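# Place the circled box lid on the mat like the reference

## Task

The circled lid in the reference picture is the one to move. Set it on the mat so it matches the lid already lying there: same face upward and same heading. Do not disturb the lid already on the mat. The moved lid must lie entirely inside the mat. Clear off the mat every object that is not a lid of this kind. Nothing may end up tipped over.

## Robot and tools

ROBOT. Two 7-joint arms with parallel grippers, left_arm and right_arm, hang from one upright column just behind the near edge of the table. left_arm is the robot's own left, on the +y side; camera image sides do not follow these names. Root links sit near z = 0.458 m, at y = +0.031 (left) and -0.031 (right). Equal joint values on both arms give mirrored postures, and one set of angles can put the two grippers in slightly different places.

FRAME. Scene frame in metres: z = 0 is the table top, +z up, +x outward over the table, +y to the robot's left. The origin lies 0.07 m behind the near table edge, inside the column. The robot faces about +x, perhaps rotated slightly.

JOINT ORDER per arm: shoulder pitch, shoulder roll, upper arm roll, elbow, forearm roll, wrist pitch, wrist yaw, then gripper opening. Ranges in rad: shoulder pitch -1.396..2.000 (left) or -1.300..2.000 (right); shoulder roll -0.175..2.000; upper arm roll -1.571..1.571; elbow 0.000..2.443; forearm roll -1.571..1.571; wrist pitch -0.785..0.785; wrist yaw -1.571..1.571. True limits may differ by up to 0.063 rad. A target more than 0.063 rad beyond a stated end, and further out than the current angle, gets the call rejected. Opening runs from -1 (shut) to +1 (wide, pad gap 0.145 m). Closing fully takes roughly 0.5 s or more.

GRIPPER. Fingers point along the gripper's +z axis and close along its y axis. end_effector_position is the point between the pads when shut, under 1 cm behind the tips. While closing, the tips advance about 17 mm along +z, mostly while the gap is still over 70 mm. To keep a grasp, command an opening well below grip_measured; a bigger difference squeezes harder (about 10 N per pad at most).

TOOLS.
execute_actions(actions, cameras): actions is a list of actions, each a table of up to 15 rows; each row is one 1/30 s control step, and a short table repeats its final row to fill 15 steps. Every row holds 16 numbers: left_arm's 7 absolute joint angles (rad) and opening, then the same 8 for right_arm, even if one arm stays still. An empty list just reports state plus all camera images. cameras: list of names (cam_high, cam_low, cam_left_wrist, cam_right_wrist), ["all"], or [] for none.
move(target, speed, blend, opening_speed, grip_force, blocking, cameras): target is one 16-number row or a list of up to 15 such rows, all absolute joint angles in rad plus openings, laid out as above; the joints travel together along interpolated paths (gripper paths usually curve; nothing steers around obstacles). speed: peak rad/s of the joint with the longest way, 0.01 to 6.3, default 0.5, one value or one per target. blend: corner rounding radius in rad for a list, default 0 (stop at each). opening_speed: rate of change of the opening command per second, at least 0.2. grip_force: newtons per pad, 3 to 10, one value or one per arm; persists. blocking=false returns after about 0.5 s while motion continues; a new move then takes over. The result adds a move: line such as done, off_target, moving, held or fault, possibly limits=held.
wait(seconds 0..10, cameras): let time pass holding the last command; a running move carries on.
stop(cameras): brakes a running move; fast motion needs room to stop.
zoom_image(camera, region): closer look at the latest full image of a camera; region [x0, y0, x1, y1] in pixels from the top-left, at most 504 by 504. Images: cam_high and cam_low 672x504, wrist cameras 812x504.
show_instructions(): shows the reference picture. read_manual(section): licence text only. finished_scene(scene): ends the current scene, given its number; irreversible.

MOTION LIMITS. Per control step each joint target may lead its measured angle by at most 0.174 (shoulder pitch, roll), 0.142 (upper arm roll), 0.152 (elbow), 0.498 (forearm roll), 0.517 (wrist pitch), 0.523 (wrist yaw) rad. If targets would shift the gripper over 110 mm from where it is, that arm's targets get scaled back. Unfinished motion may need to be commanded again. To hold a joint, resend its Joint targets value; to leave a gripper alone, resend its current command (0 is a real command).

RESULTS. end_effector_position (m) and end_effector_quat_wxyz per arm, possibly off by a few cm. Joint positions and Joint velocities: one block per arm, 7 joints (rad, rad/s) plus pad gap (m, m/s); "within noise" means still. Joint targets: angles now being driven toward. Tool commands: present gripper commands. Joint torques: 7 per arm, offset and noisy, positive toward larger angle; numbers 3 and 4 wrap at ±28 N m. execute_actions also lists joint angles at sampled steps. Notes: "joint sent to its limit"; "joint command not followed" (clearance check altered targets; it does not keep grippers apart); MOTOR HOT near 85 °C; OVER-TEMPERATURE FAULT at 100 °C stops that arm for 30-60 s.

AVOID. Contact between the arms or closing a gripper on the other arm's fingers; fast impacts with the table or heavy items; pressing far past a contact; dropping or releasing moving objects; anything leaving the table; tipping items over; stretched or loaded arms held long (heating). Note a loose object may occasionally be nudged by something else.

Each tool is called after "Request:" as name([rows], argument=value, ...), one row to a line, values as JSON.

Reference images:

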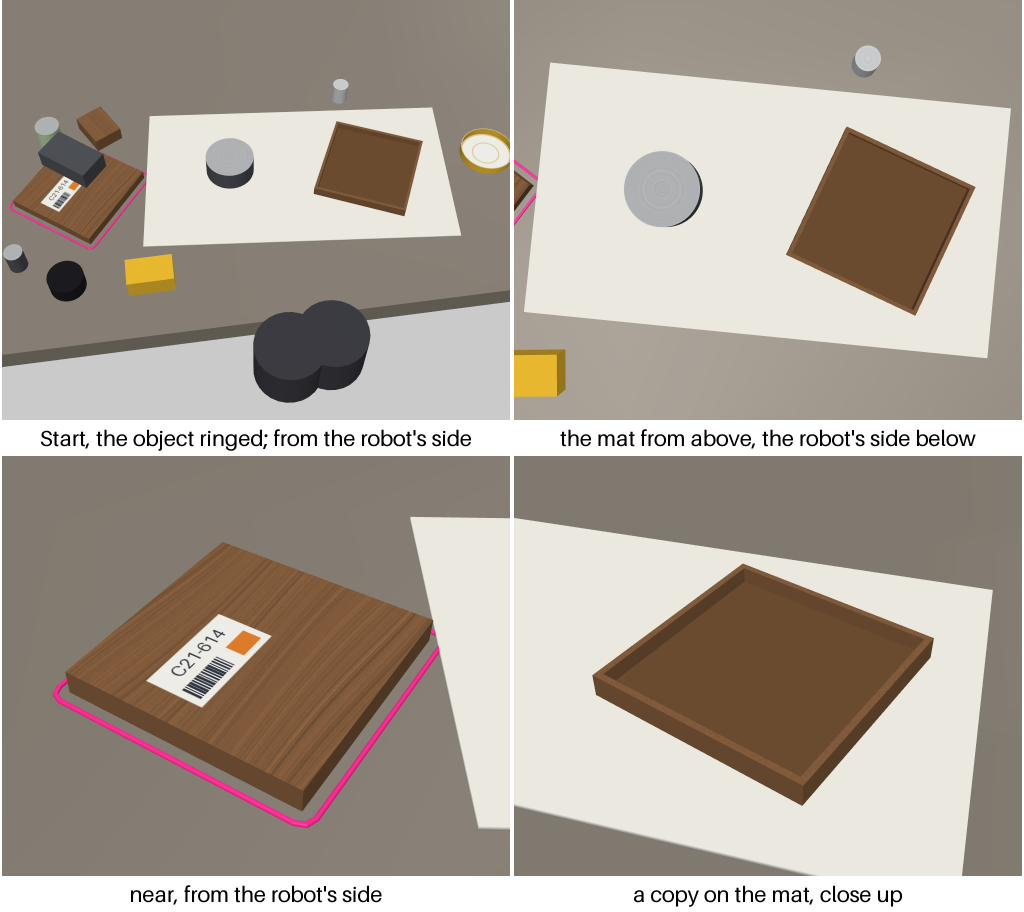

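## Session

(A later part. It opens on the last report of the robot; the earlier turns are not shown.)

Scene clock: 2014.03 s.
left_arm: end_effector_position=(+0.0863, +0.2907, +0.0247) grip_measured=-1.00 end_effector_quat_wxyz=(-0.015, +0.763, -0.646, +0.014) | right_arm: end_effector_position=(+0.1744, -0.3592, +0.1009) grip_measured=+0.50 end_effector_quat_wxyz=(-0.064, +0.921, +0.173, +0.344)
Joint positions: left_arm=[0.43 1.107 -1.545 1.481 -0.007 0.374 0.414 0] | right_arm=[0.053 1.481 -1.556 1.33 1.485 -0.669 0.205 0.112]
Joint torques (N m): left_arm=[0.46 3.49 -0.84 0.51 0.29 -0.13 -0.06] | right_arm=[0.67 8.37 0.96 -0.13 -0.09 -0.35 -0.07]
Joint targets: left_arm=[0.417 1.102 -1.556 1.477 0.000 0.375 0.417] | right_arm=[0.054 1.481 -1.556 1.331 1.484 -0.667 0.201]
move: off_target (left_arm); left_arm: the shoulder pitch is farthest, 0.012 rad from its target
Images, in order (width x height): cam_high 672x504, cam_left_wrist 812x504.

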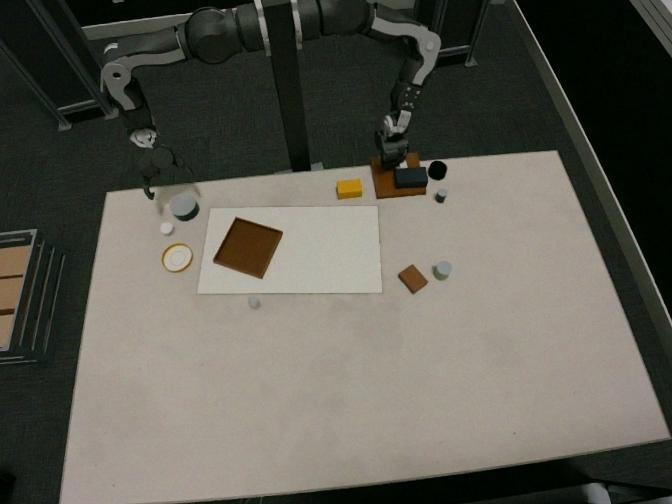

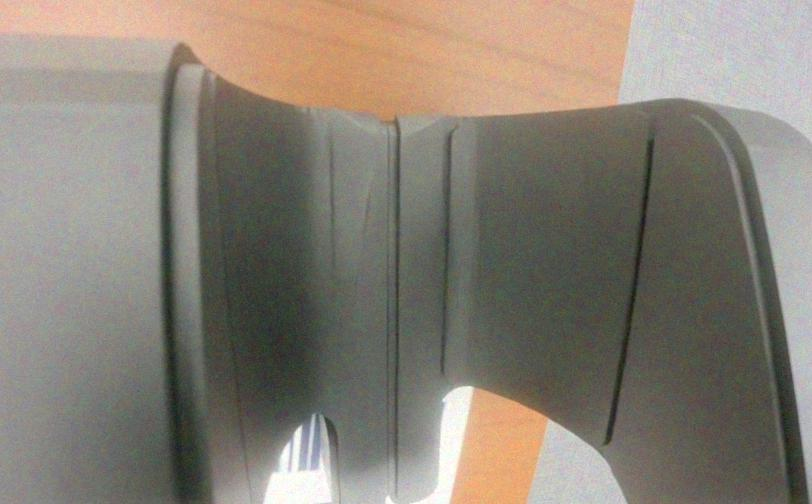

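Request:
move([
  [0.3652,1.1334,-1.556,1.5101,0,0.3767,0.3652,-1,0.054,1.481,-1.556,1.331,1.484,-0.667,0.201,0.5],
  [0.629,1.5103,-1.556,2.0028,0,0.4925,0.629,-1,0.054,1.481,-1.556,1.331,1.484,-0.667,0.201,0.5],
  [0.8236,1.3352,-1.556,1.6459,-0.1107,0.1916,0.8512,0,0.054,1.481,-1.556,1.331,1.484,-0.667,0.201,0.5],
], speed=[0.15, 0.5, 0.6], blend=[0, 0.1, 0], cameras=["cam_high", "cam_left_wrist"])

Request:
zoom_image(camera="cam_high", region=[340, 130, 470, 220])

Scene clock: 2103.57 s.
left_arm: end_effector_position=(+0.1388, +0.3305, +0.1227) grip_measured=+0.00 end_effector_quat_wxyz=(+0.009, -0.710, +0.704, -0.007) | right_arm: end_effector_position=(+0.1744, -0.3592, +0.1009) grip_measured=+0.50 end_effector_quat_wxyz=(-0.064, +0.921, +0.173, +0.344)
Joint positions: left_arm=[0.824 1.338 -1.555 1.646 -0.11 0.194 0.843 0.076] | right_arm=[0.053 1.481 -1.556 1.33 1.485 -0.669 0.205 0.112]
Joint torques (N m): left_arm=[4.13 3.36 2.8 0.76 0.04 -0.22 0.12] | right_arm=[0.75 8.32 0.88 -0.14 -0.08 -0.36 -0.06]
Joint targets: left_arm=[0.824 1.335 -1.556 1.646 -0.111 0.192 0.851] | right_arm=[0.054 1.481 -1.556 1.331 1.484 -0.667 0.201]
move: done
Images, in order (width x height): cam_high 672x504, cam_left_wrist 812x504.

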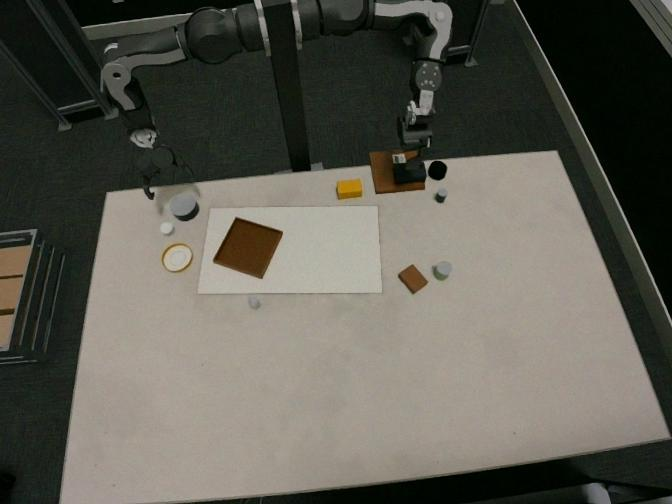

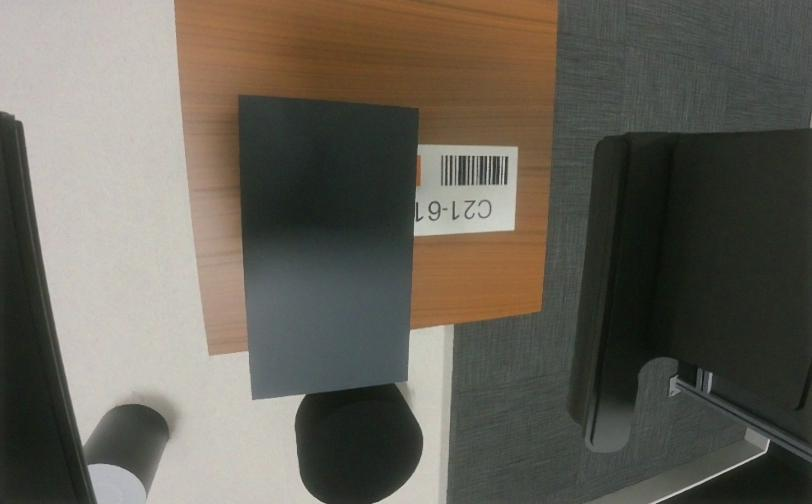

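Scaled by 3.877 from the camera's 672x504 image, which has a finer 960x720 frame.

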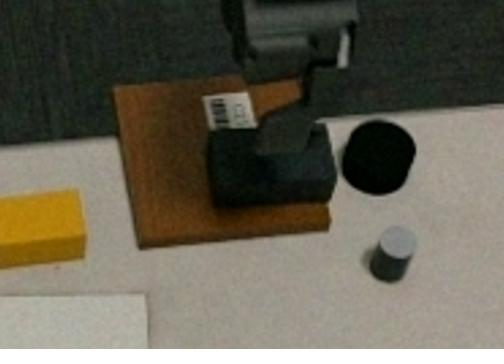

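Request:
move([
  [0.6412,1.0774,-1.556,1.2916,-0.129,0.1169,0.6625,0,0.054,1.481,-1.556,1.331,1.484,-0.667,0.201,0.5],
  [0.6412,1.0774,-1.556,1.2916,-0.129,0.1169,0.6625,-0.65,0.054,1.481,-1.556,1.331,1.484,-0.667,0.201,0.5],
  [0.8236,1.3352,-1.556,1.6459,-0.1107,0.1916,0.8512,-0.65,0.054,1.481,-1.556,1.331,1.484,-0.667,0.201,0.5],
  [1.0007,0.8345,-1.556,1.0053,-0.0863,0.0355,1.0094,-0.65,0.054,1.481,-1.556,1.331,1.484,-0.667,0.201,0.5],
], speed=[0.4, 0.4, 0.4, 0.5], blend=[0, 0, 0.08, 0], opening_speed=1.5, cameras=["cam_high", "cam_left_wrist"])

Scene clock: 2121.73 s.
left_arm: end_effector_position=(+0.2552, +0.3250, +0.1022) grip_measured=-0.28 end_effector_quat_wxyz=(+0.005, -0.710, +0.705, -0.010) | right_arm: end_effector_position=(+0.1744, -0.3592, +0.1009) grip_measured=+0.50 end_effector_quat_wxyz=(-0.064, +0.921, +0.173, +0.344)
Joint positions: left_arm=[1 0.833 -1.555 1.006 -0.086 0.038 1.001 0.055] | right_arm=[0.053 1.481 -1.556 1.33 1.485 -0.669 0.205 0.112]
Joint torques (N m): left_arm=[7.85 2.62 2.63 0.23 0.09 -0.22 0.12] | right_arm=[0.65 8.4 0.87 -0.2 -0.09 -0.34 -0.08]
Joint targets: left_arm=[1.001 0.835 -1.556 1.005 -0.086 0.036 1.010] | right_arm=[0.054 1.481 -1.556 1.331 1.484 -0.667 0.201]
move: done
Images, in order (width x height): cam_high 672x504, cam_left_wrist 812x504.

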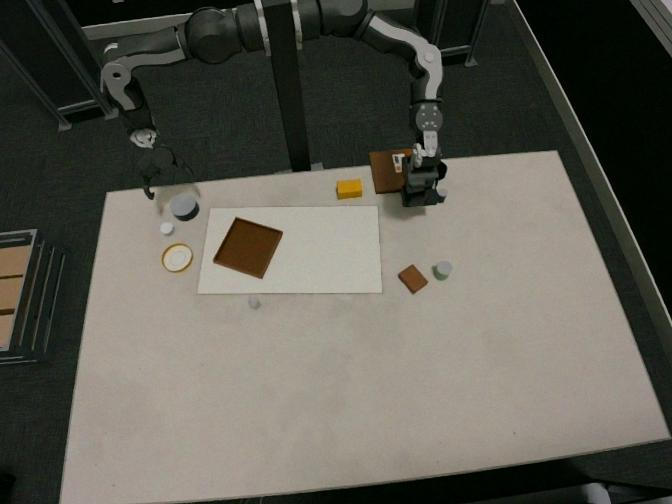

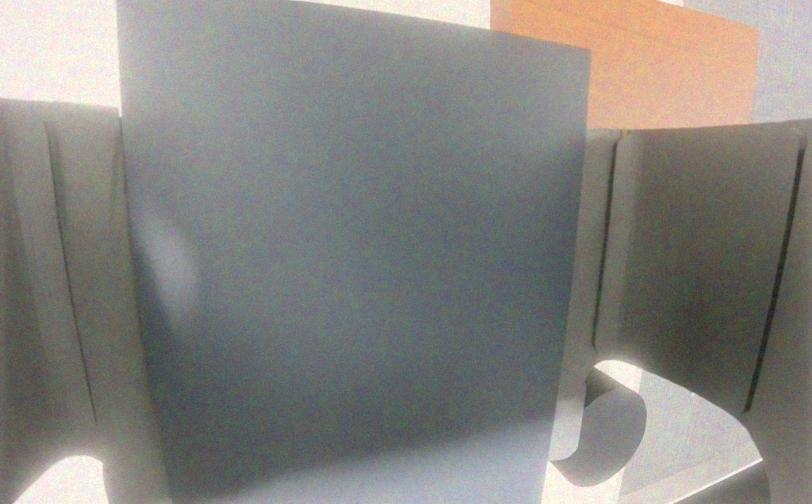

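Request:
move([
  [0.8409,0.508,-1.556,0.4189,-0.109,-0.2078,0.8248,-0.65,0.054,1.481,-1.556,1.331,1.484,-0.667,0.201,0.5],
  [0.8409,0.508,-1.556,0.4189,-0.109,-0.2078,0.8248,-0.1,0.054,1.481,-1.556,1.331,1.484,-0.667,0.201,0.5],
  [1.0007,0.8345,-1.556,1.0053,-0.0863,0.0355,1.0094,-0.1,0.054,1.481,-1.556,1.331,1.484,-0.667,0.201,0.5],
  [1.1305,1.4305,-1.556,1.9135,-0.0721,0.337,1.1593,-0.1,0.054,1.481,-1.556,1.331,1.484,-0.667,0.201,0.5],
], speed=[0.4, 0.4, 0.5, 0.8], blend=[0, 0, 0.08, 0], opening_speed=1.0, cameras=["cam_high", "cam_left_wrist"])

Request:
zoom_image(camera="cam_high", region=[340, 130, 470, 220])

Scene clock: 2269.70 s.
left_arm: end_effector_position=(+0.1551, +0.3010, +0.2024) grip_measured=-0.10 end_effector_quat_wxyz=(+0.008, -0.707, +0.708, -0.008) | right_arm: end_effector_position=(+0.1744, -0.3592, +0.1009) grip_measured=+0.50 end_effector_quat_wxyz=(-0.064, +0.921, +0.173, +0.344)
Joint positions: left_arm=[1.128 1.43 -1.555 1.914 -0.072 0.334 1.15 0.068] | right_arm=[0.053 1.481 -1.556 1.33 1.485 -0.669 0.205 0.112]
Joint torques (N m): left_arm=[4.84 2.44 3.14 0.83 0.11 -0.07 0.11] | right_arm=[0.8 8.51 0.91 -0.14 -0.11 -0.35 -0.07]
Joint targets: left_arm=[1.130 1.430 -1.556 1.913 -0.072 0.337 1.159] | right_arm=[0.054 1.481 -1.556 1.331 1.484 -0.667 0.201]
move: done; target 2's new numbers were sent with left_arm's wrist yaw 0.015 rad from that target
Images, in order (width x height): cam_high 672x504, cam_left_wrist 812x504.

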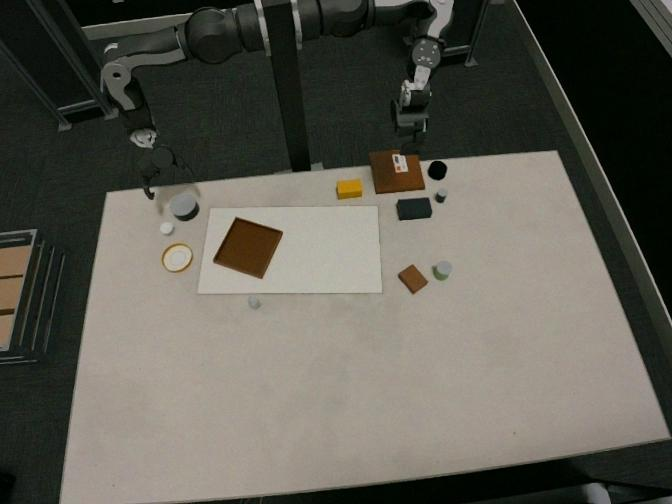

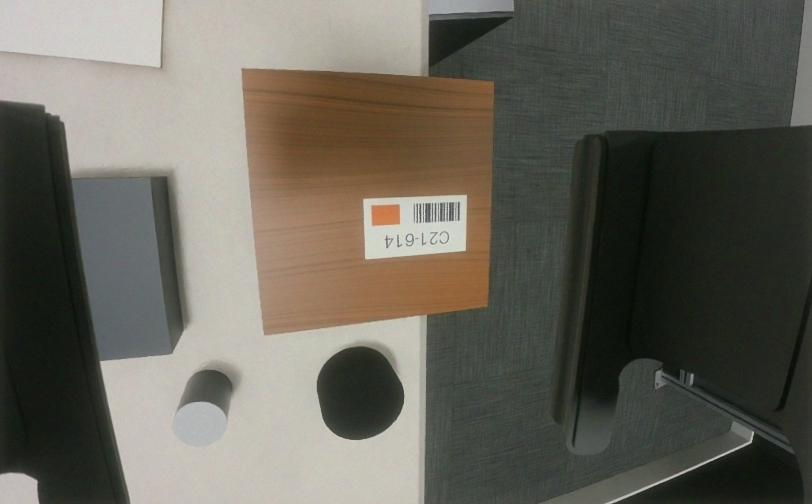

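Scaled by 3.877 from the camera's 672x504 image, which has a finer 960x720 frame.

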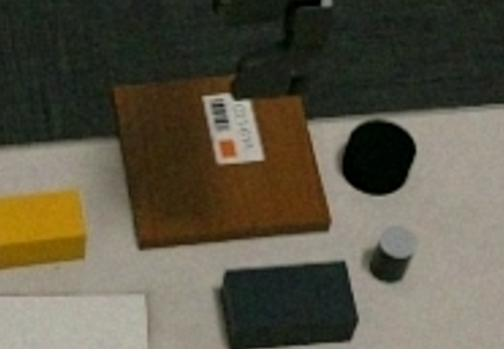

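Request:
move([
  [-0.3054,1.7361,-1.556,2.0259,-0.1617,0.3343,-0.954,-0.2,0.054,1.481,-1.556,1.331,1.484,-0.667,0.201,0.5],
  [-0.2791,1.1846,-1.556,1.3885,-0.1587,0.2454,-1.1161,-0.2,0.054,1.481,-1.556,1.331,1.484,-0.667,0.201,0.5],
  [-0.2271,0.7623,-1.556,0.7222,-0.156,-0.0037,-1.2777,-0.2,0.054,1.481,-1.556,1.331,1.484,-0.667,0.201,0.5],
], speed=[0.9, 0.7, 0.5], blend=[0.15, 0.1, 0], cameras=["cam_high", "cam_left_wrist"])

Scene clock: 2300.37 s.
left_arm: end_effector_position=(+0.0042, +0.3009, +0.0108) grip_measured=-0.20 end_effector_quat_wxyz=(+0.357, -0.614, +0.611, -0.349) | right_arm: end_effector_position=(+0.1744, -0.3592, +0.1009) grip_measured=+0.50 end_effector_quat_wxyz=(-0.064, +0.921, +0.173, +0.344)
Joint positions: left_arm=[-0.229 0.764 -1.556 0.723 -0.156 -0.001 -1.27 0.061] | right_arm=[0.053 1.481 -1.556 1.33 1.485 -0.669 0.205 0.112]
Joint torques (N m): left_arm=[-1.28 4.36 -0.72 -0.17 0.03 -0.24 -0.8] | right_arm=[0.73 8.43 0.94 -0.08 -0.11 -0.35 -0.07]
Joint targets: left_arm=[-0.227 0.762 -1.556 0.722 -0.156 -0.004 -1.278] | right_arm=[0.054 1.481 -1.556 1.331 1.484 -0.667 0.201]
move: done
Images, in order (width x height): cam_high 672x504, cam_left_wrist 812x504.

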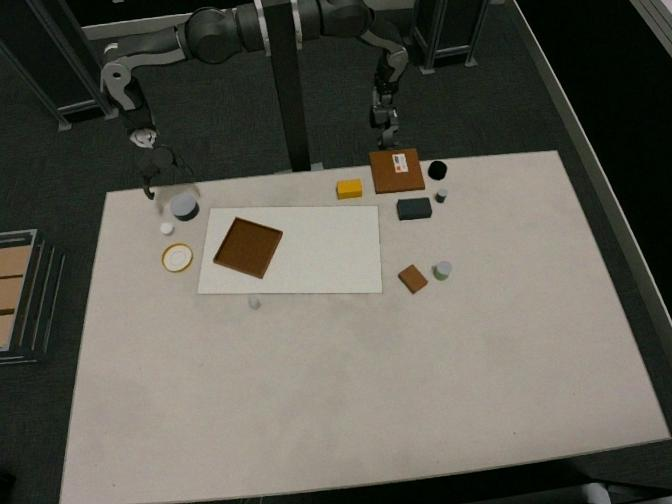

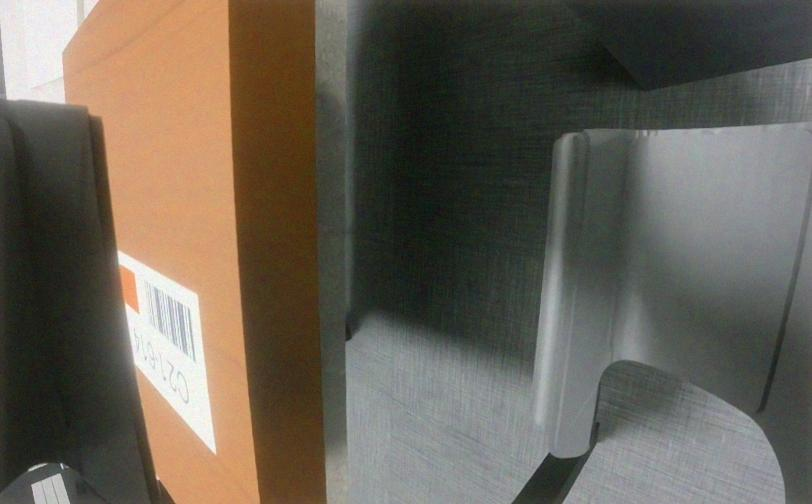

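Request:
move([
  [-0.133,0.8044,-1.556,0.8209,-0.1588,0.0374,-1.176,-0.2,0.054,1.481,-1.556,1.331,1.484,-0.667,0.201,0.5],
  [-0.133,0.8044,-1.556,0.8209,-0.1588,0.0374,-1.176,-0.9,0.054,1.481,-1.556,1.331,1.484,-0.667,0.201,0.5],
], speed=[0.15, 0.2], opening_speed=0.6, grip_force=[4, 10], cameras=["cam_high", "cam_left_wrist"])

Scene clock: 2319.63 s.
left_arm: end_effector_position=(+0.0431, +0.2998, +0.0129) grip_measured=-0.75 end_effector_quat_wxyz=(+0.361, -0.612, +0.606, -0.356) | right_arm: end_effector_position=(+0.1744, -0.3592, +0.1009) grip_measured=+0.50 end_effector_quat_wxyz=(-0.064, +0.921, +0.173, +0.344)
Joint positions: left_arm=[-0.132 0.803 -1.556 0.821 -0.159 0.038 -1.182 0.019] | right_arm=[0.053 1.481 -1.556 1.33 1.485 -0.669 0.205 0.112]
Joint torques (N m): left_arm=[-0.94 5.13 -0.47 0.23 0.03 -0.17 -0.42] | right_arm=[0.7 8.32 0.9 -0.1 -0.1 -0.36 -0.07]
Joint targets: left_arm=[-0.133 0.804 -1.556 0.821 -0.159 0.037 -1.176] | right_arm=[0.054 1.481 -1.556 1.331 1.484 -0.667 0.201]
grip_force (N): 4, 10
move: done
Images, in order (width x height): cam_high 672x504, cam_left_wrist 812x504.

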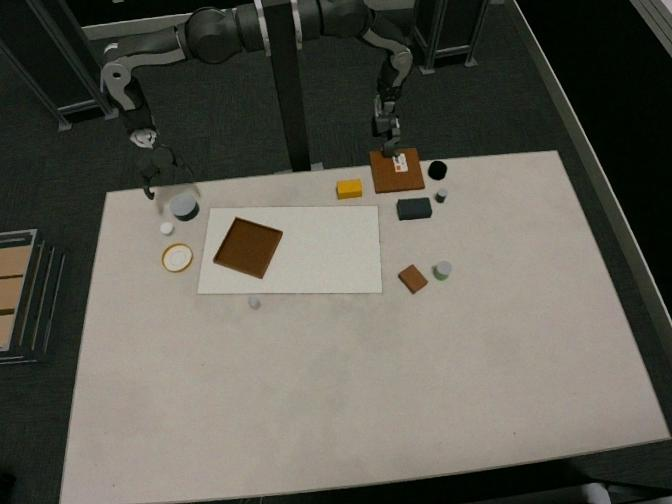

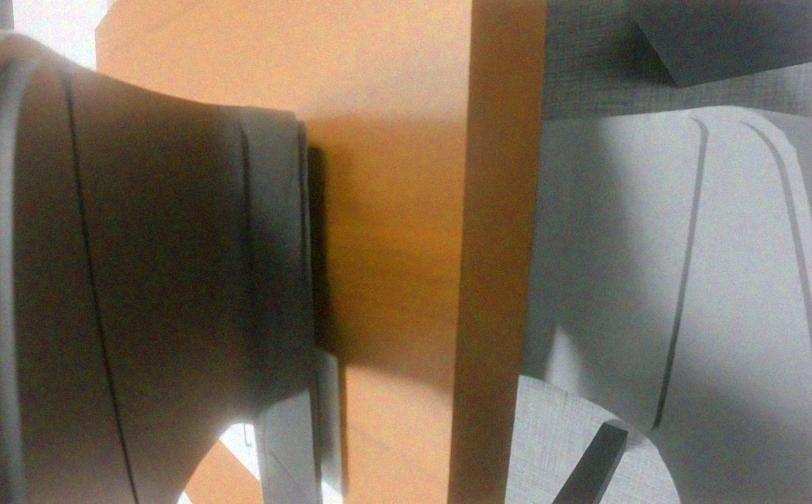

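Request:
zoom_image(camera="cam_left_wrist", region=[230, 60, 730, 504])

Request:
zoom_image(camera="cam_high", region=[340, 120, 470, 220])

Scaled by 1.008 from the camera's 812x504 image, which has a finer 957x594 frame.

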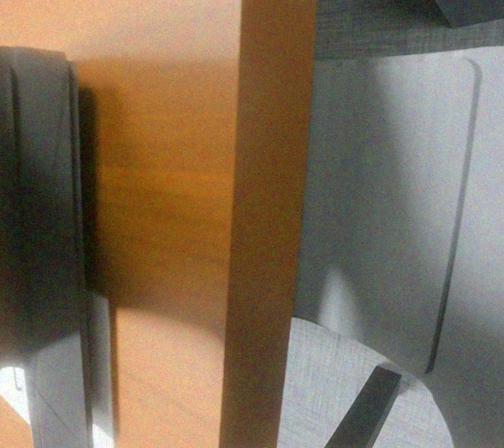

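Scaled by 3.877 from the camera's 672x504 image, which has a finer 960x720 frame.

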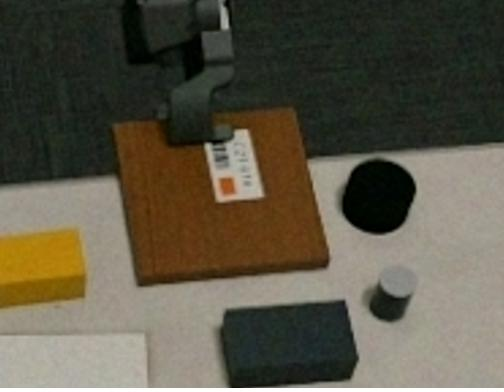

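Request:
move([
  [-0.141,1.0131,-1.556,1.1623,-0.1609,0.1697,-1.1625,-0.95,0.054,1.481,-1.556,1.331,1.484,-0.667,0.201,0.5],
  [-0.1129,1.1647,-1.556,1.3971,-0.1642,0.2474,-1.1209,-0.95,0.054,1.481,-1.556,1.331,1.484,-0.667,0.201,0.5],
], speed=[0.2, 0.2], blend=[0.03, 0], grip_force=[5, 10], cameras=["cam_high", "cam_left_wrist"])

Request:
zoom_image(camera="cam_high", region=[340, 120, 470, 220])

Scene clock: 2348.30 s.
left_arm: end_effector_position=(+0.0587, +0.2994, +0.0830) grip_measured=-0.88 end_effector_quat_wxyz=(+0.360, -0.612, +0.607, -0.358) | right_arm: end_effector_position=(+0.1744, -0.3592, +0.1009) grip_measured=+0.50 end_effector_quat_wxyz=(-0.064, +0.921, +0.173, +0.344)
Joint positions: left_arm=[-0.114 1.164 -1.556 1.396 -0.163 0.244 -1.127 0.009] | right_arm=[0.053 1.481 -1.556 1.33 1.485 -0.669 0.205 0.112]
Joint torques (N m): left_arm=[0.07 5.6 -0.4 1.18 -0.08 -0.08 -0.43] | right_arm=[0.83 8.56 0.88 -0.21 -0.09 -0.34 -0.1]
Joint targets: left_arm=[-0.113 1.165 -1.556 1.397 -0.164 0.247 -1.121] | right_arm=[0.054 1.481 -1.556 1.331 1.484 -0.667 0.201]
grip_force (N): 5, 10
move: done
Images, in order (width x height): cam_high 672x504, cam_left_wrist 812x504.

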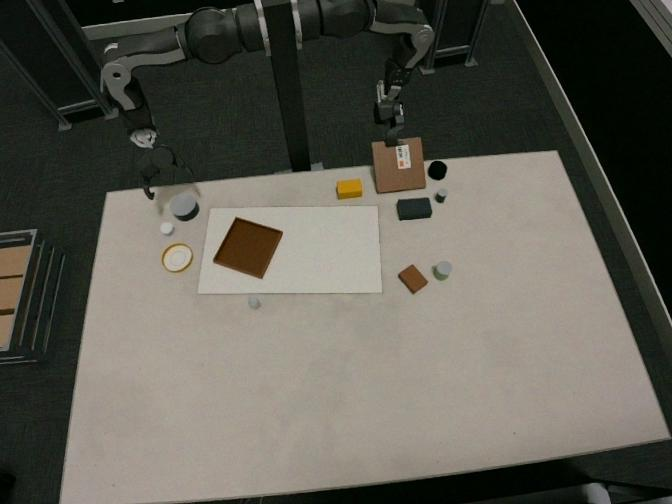

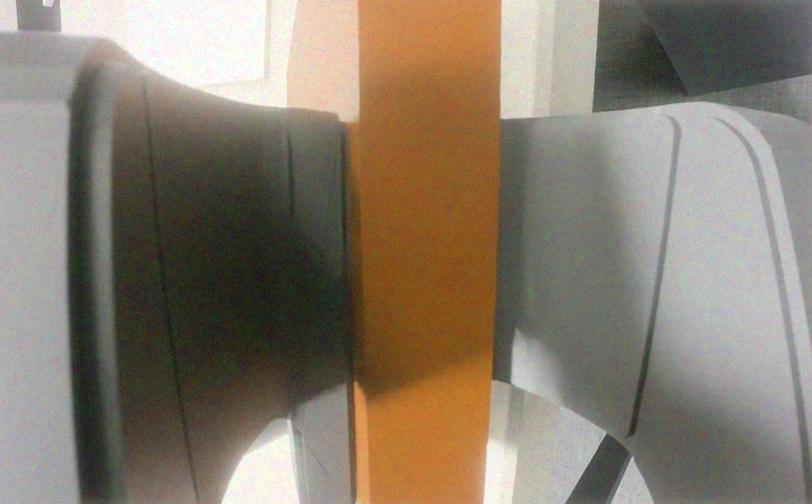

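Scaled by 3.877 from the camera's 672x504 image, which has a finer 960x720 frame.

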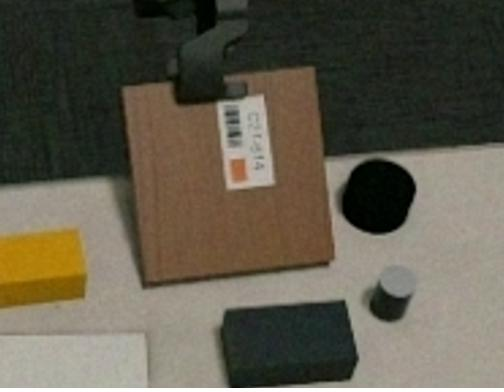

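Request:
move([
  [0.0721,1.4301,-1.556,1.778,-0.1691,0.3318,-0.6568,-1,0.054,1.481,-1.556,1.331,1.484,-0.667,0.201,0.5],
  [0.4113,1.5462,-1.556,1.9563,-0.1558,0.3417,-0.0549,-1,0.054,1.481,-1.556,1.331,1.484,-0.667,0.201,0.5],
  [0.776,1.4404,-1.556,1.9025,-0.1214,0.347,0.562,-1,0.054,1.481,-1.556,1.331,1.484,-0.667,0.201,0.5],
  [0.9995,1.1777,-1.556,1.6287,-0.0908,0.3147,1.0337,-1,0.054,1.481,-1.556,1.331,1.484,-0.667,0.201,0.5],
], speed=[0.4, 0.4, 0.4, 0.4], blend=[0.05, 0.05, 0.05, 0], grip_force=[10, 10], cameras=["cam_high", "cam_low", "cam_left_wrist"])

Request:
zoom_image(camera="cam_high", region=[340, 120, 470, 220])

Scene clock: 2391.73 s.
left_arm: end_effector_position=(+0.1905, +0.2980, +0.1470) grip_measured=-0.90 end_effector_quat_wxyz=(+0.008, -0.709, +0.705, -0.009) | right_arm: end_effector_position=(+0.1744, -0.3592, +0.1009) grip_measured=+0.50 end_effector_quat_wxyz=(-0.064, +0.921, +0.173, +0.344)
Joint positions: left_arm=[0.998 1.178 -1.553 1.63 -0.092 0.317 1.025 0.007] | right_arm=[0.053 1.481 -1.556 1.33 1.485 -0.669 0.205 0.112]
Joint torques (N m): left_arm=[5.95 2.62 2.8 0.76 0.12 -0.2 0.12] | right_arm=[0.67 8.51 0.92 -0.1 -0.09 -0.36 -0.08]
Joint targets: left_arm=[1.000 1.178 -1.556 1.629 -0.091 0.315 1.034] | right_arm=[0.054 1.481 -1.556 1.331 1.484 -0.667 0.201]
move: done
Images, in order (width x height): cam_high 672x504, cam_low 672x504, cam_left_wrist 812x504.

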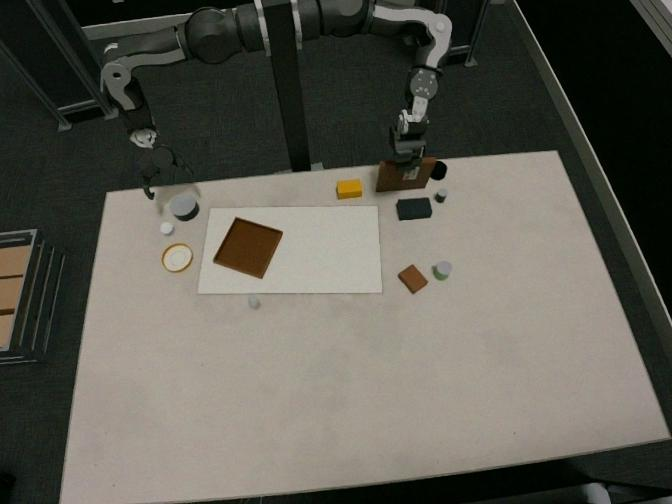

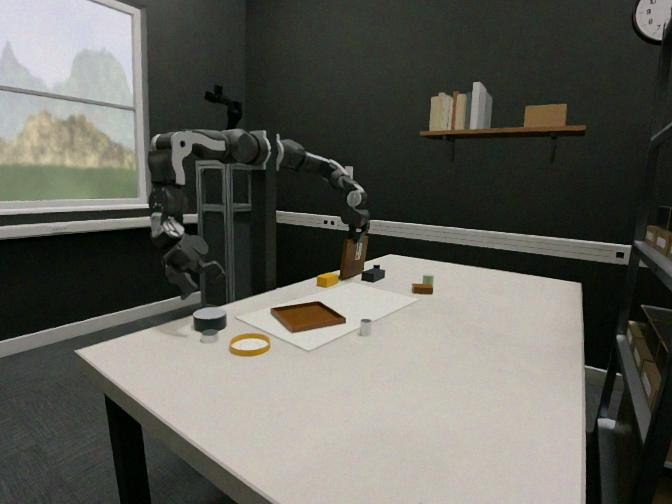

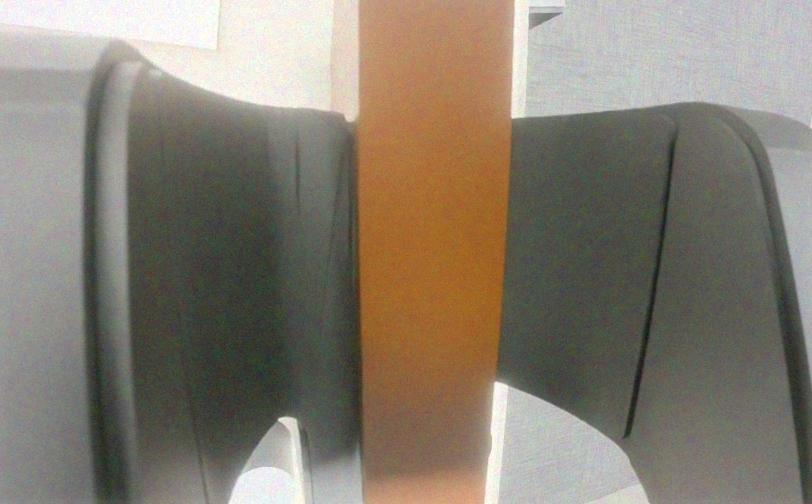

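Scaled by 3.877 from the camera's 672x504 image, which has a finer 960x720 frame.

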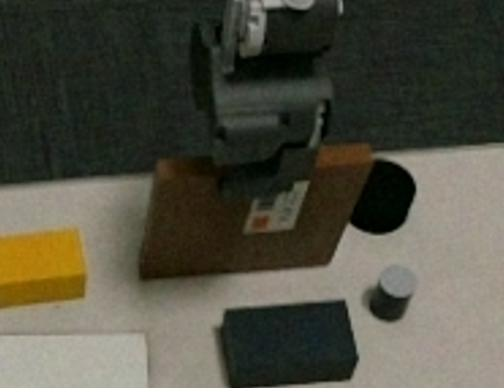

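Request:
move([
  [1.3826,1.3415,-1.556,1.8501,-0.0317,0.3511,1.3959,-1,0.404,1.481,-1.556,1.331,1.484,-0.667,0.201,-0.34],
  [1.4356,0.5896,-1.556,1.4033,-0.0163,0.7239,1.4469,-1,0.7476,1.2378,-1.556,1.8491,-0.2804,0.3456,0.0931,-0.34],
  [1.4413,-0.1216,-1.556,0.6001,-0.0035,0.7013,1.4436,-1,0.3529,0.4013,-1.556,1.0782,0.0253,0.6841,-1.2336,-0.34],
], speed=[0.5, 0.7, 0.6], blend=[0.05, 0.05, 0], cameras=["cam_high", "cam_low", "cam_left_wrist", "cam_right_wrist"])

Scene clock: 2920.80 s.
left_arm: end_effector_position=(+0.3696, +0.0436, +0.2453) grip_measured=-0.91 end_effector_quat_wxyz=(+0.007, +0.756, -0.654, +0.004) | right_arm: end_effector_position=(+0.3035, -0.0616, +0.1121) grip_measured=-0.34 end_effector_quat_wxyz=(+0.465, +0.468, +0.528, +0.535)
Joint positions: left_arm=[1.436 -0.122 -1.556 0.6 -0.003 0.704 1.442 0.006] | right_arm=[0.353 0.401 -1.554 1.081 0.024 0.682 -1.23 0.05]
Joint torques (N m): left_arm=[11.72 -0.46 2.17 0.34 0.11 -0.21 -0.07] | right_arm=[3.39 0.59 1.65 1.87 -0.37 -0.08 -0.57]
Joint targets: left_arm=[1.441 -0.122 -1.556 0.600 -0.003 0.701 1.444] | right_arm=[0.353 0.401 -1.556 1.078 0.025 0.684 -1.234]
move: done

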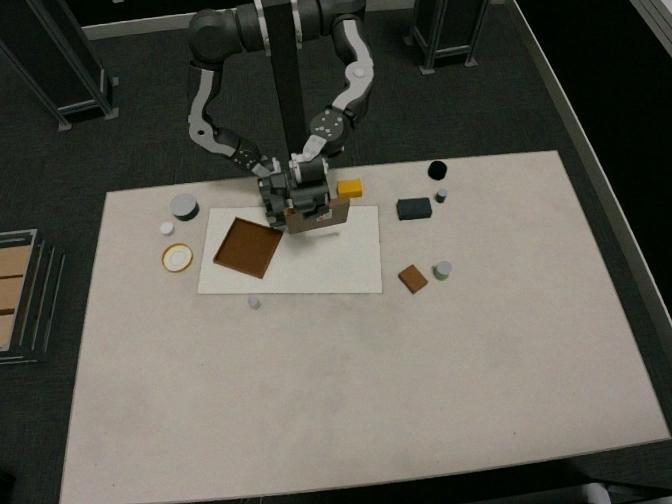

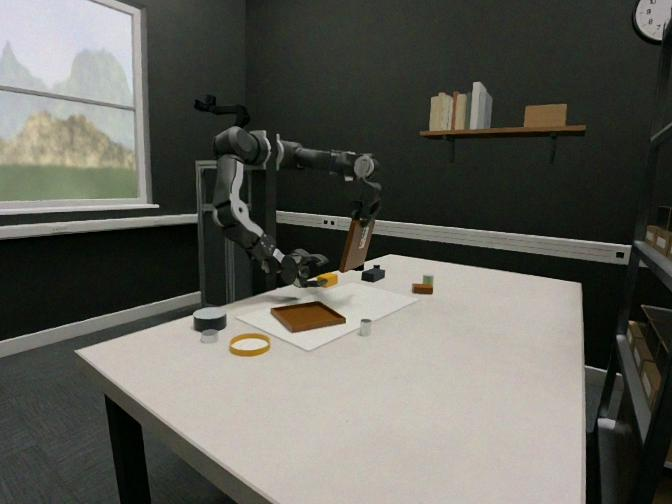

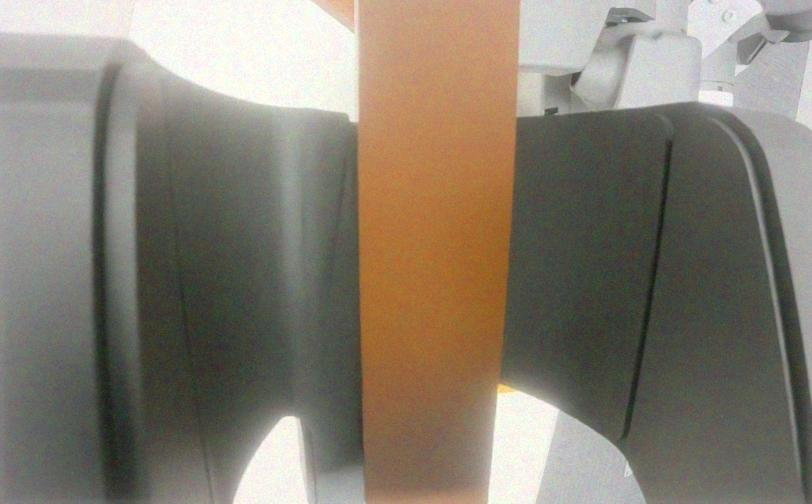

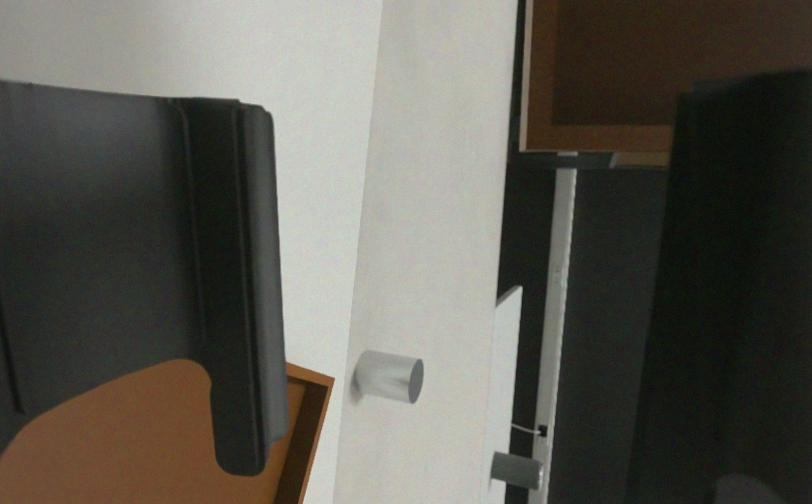

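Request:
move([
  [1.4413,-0.1216,-1.556,0.6001,-0.0035,0.7013,1.4436,-1,0.4294,0.1228,-1.556,0.8284,0.0252,0.7142,-1.1576,-0.34],
  [1.4413,-0.1216,-1.556,0.6001,-0.0035,0.7013,1.4436,-1,0.4985,0.0555,-1.556,0.669,0.0227,0.6234,-1.085,-0.34],
], speed=[0.3, 0.15], blend=[0.02, 0], cameras=["cam_high", "cam_right_wrist"])

Scene clock: 2969.07 s.
left_arm: end_effector_position=(+0.3710, +0.0446, +0.2462) grip_measured=-0.91 end_effector_quat_wxyz=(+0.002, +0.756, -0.654, +0.005) | right_arm: end_effector_position=(+0.3524, +0.0091, +0.1117) grip_measured=-0.34 end_effector_quat_wxyz=(+0.467, +0.468, +0.527, +0.534)
Joint positions: left_arm=[1.439 -0.122 -1.556 0.6 -0.009 0.704 1.44 0.007] | right_arm=[0.497 0.056 -1.554 0.672 0.022 0.626 -1.091 0.05]
Joint torques (N m): left_arm=[11.27 -0.38 2.18 0.38 0.27 -0.19 -0.01] | right_arm=[5.21 -1.83 1.4 1.55 -0.38 -0.2 -0.3]
Joint targets: left_arm=[1.441 -0.122 -1.556 0.600 -0.004 0.701 1.444] | right_arm=[0.498 0.056 -1.556 0.669 0.023 0.623 -1.085]
move: done
Images, in order (width x height): cam_high 672x504, cam_right_wrist 812x504.

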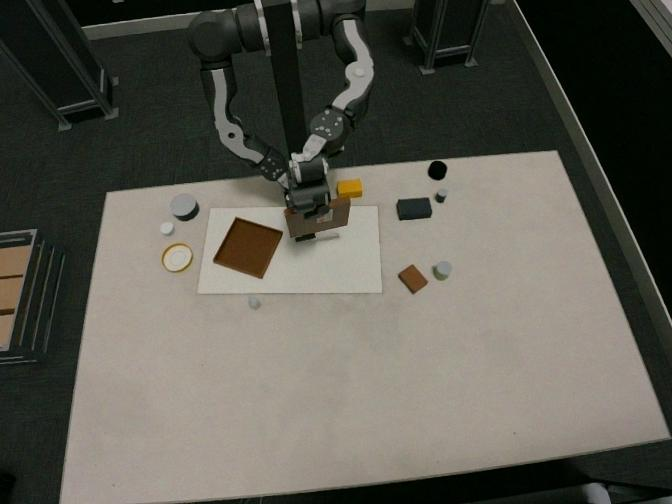

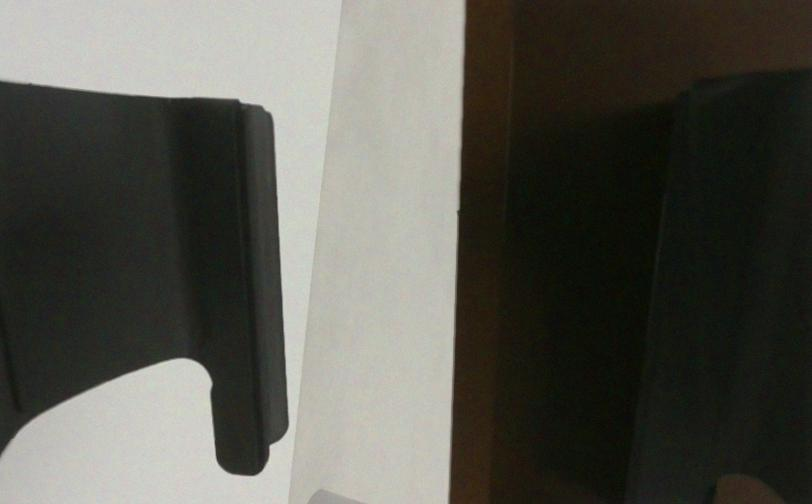

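Request:
move([
  [1.4413,-0.1216,-1.556,0.6001,-0.0035,0.7013,1.4436,-1,0.5202,0.024,-1.556,0.6001,0.0217,0.5864,-1.0623,-0.34],
  [1.4413,-0.1216,-1.556,0.6001,-0.0035,0.7013,1.4436,-1,0.5202,0.024,-1.556,0.6001,0.0217,0.5864,-1.0623,-1],
], speed=[0.1, 0.1], opening_speed=0.5, grip_force=[10, 8], cameras=["cam_high", "cam_left_wrist", "cam_right_wrist"])

Scene clock: 2981.67 s.
left_arm: end_effector_position=(+0.3717, +0.0457, +0.2461) grip_measured=-0.91 end_effector_quat_wxyz=(+0.000, +0.757, -0.654, +0.005) | right_arm: end_effector_position=(+0.3636, +0.0127, +0.1164) grip_measured=-0.93 end_effector_quat_wxyz=(+0.470, +0.462, +0.523, +0.541)
Joint positions: left_arm=[1.439 -0.121 -1.556 0.599 -0.012 0.704 1.438 0.007] | right_arm=[0.525 0.023 -1.554 0.603 0.015 0.587 -1.08 0.005]
Joint torques (N m): left_arm=[11.33 -0.73 2.14 0.58 0.34 -0.21 0.04] | right_arm=[4.29 -1.73 1.46 1.4 -0.19 -0.16 0.01]
Joint targets: left_arm=[1.441 -0.122 -1.556 0.600 -0.004 0.701 1.444] | right_arm=[0.520 0.024 -1.556 0.600 0.022 0.586 -1.062]
grip_force (N): 10, 8
move: off_target (right_arm); right_arm: the wrist yaw is farthest, 0.018 rad from its target
Images, in order (width x height): cam_high 672x504, cam_left_wrist 812x504, cam_right_wrist 812x504.

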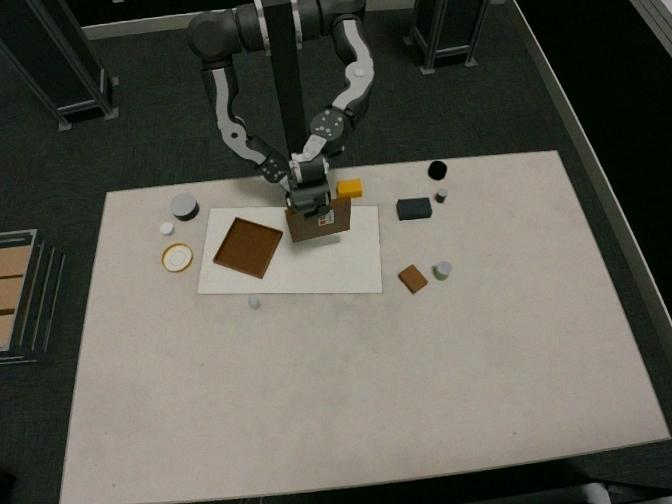

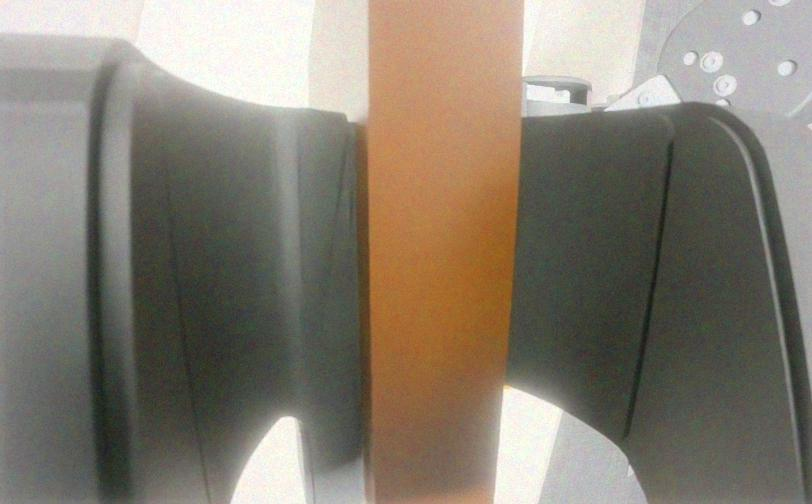

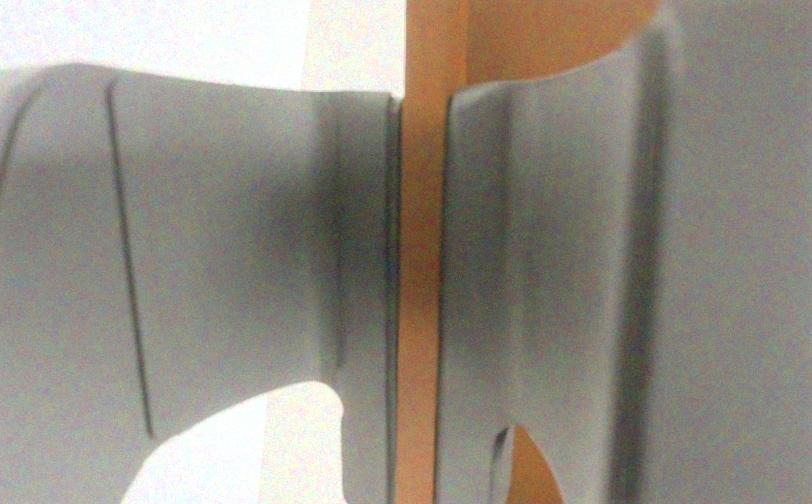

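Request:
move([
  [1.4413,-0.1216,-1.556,0.6001,-0.0035,0.7013,1.4436,-1,0.525,0.023,-1.554,0.603,0.015,0.587,-1.08,-1],
  [1.4413,-0.1216,-1.556,0.6001,-0.0035,0.7013,1.4436,0.0,0.525,0.023,-1.554,0.603,0.015,0.587,-1.08,-1],
  [1.5735,-0.1035,-1.556,0.6434,0.0,0.7263,1.56,0.0,0.525,0.023,-1.554,0.603,0.015,0.587,-1.08,-1],
], speed=[0.1, 0.1, 0.15], opening_speed=0.6, grip_force=[10, 10], cameras=["cam_high", "cam_low", "cam_left_wrist", "cam_right_wrist"])

Scene clock: 3022.90 s.
left_arm: end_effector_position=(+0.3740, +0.0440, +0.2978) grip_measured=+0.00 end_effector_quat_wxyz=(-0.004, +0.754, -0.657, +0.013) | right_arm: end_effector_position=(+0.3639, +0.0124, +0.1163) grip_measured=-0.93 end_effector_quat_wxyz=(+0.470, +0.463, +0.523, +0.540)
Joint positions: left_arm=[1.574 -0.105 -1.556 0.643 -0.001 0.724 1.551 0.076] | right_arm=[0.525 0.023 -1.554 0.603 0.017 0.587 -1.079 0.005]
Joint torques (N m): left_arm=[10.38 0.25 2.4 0.03 0.13 -0.06 0.11] | right_arm=[5.13 -1.75 1.7 1.96 -0.45 -0.13 -0.5]
Joint targets: left_arm=[1.573 -0.104 -1.556 0.644 0.000 0.726 1.560] | right_arm=[0.525 0.023 -1.554 0.603 0.015 0.587 -1.080]
move: done

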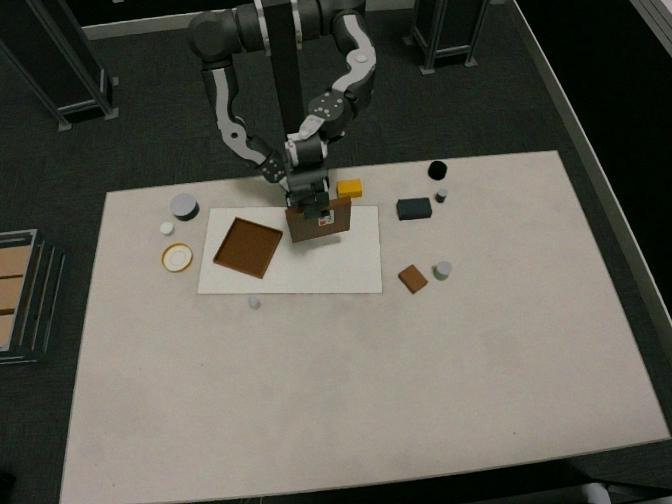

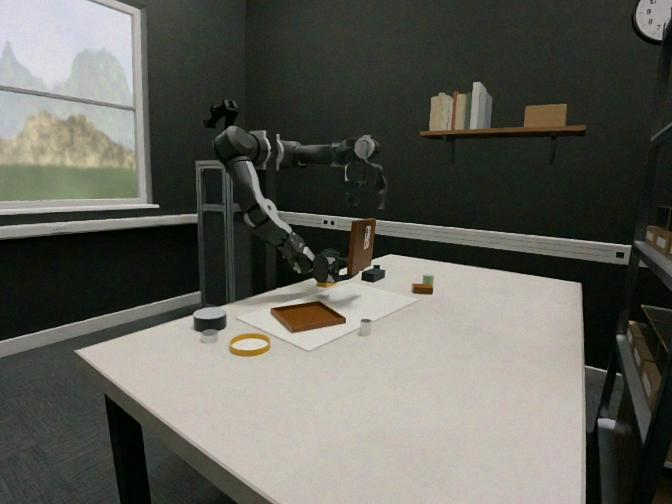

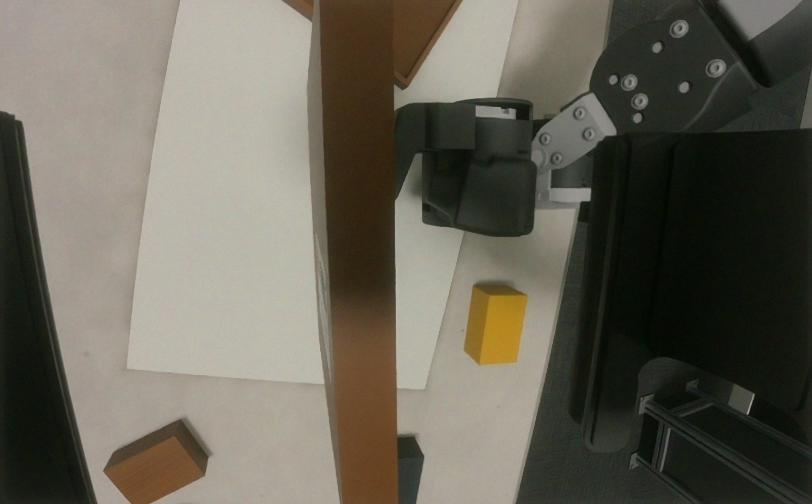

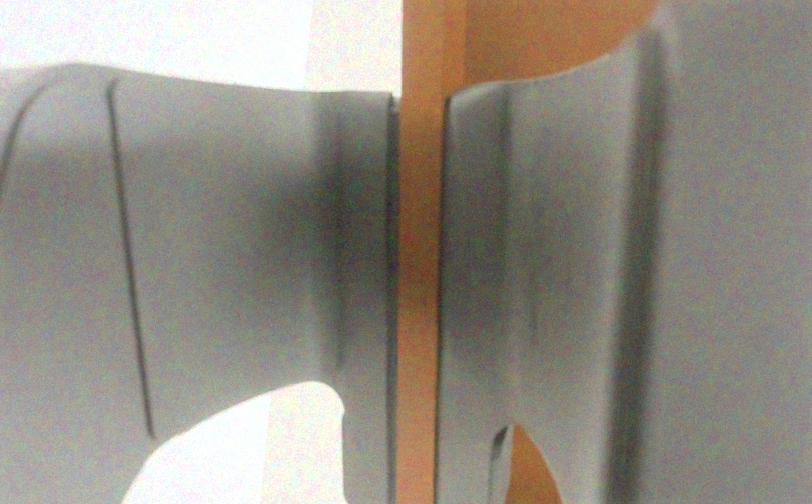

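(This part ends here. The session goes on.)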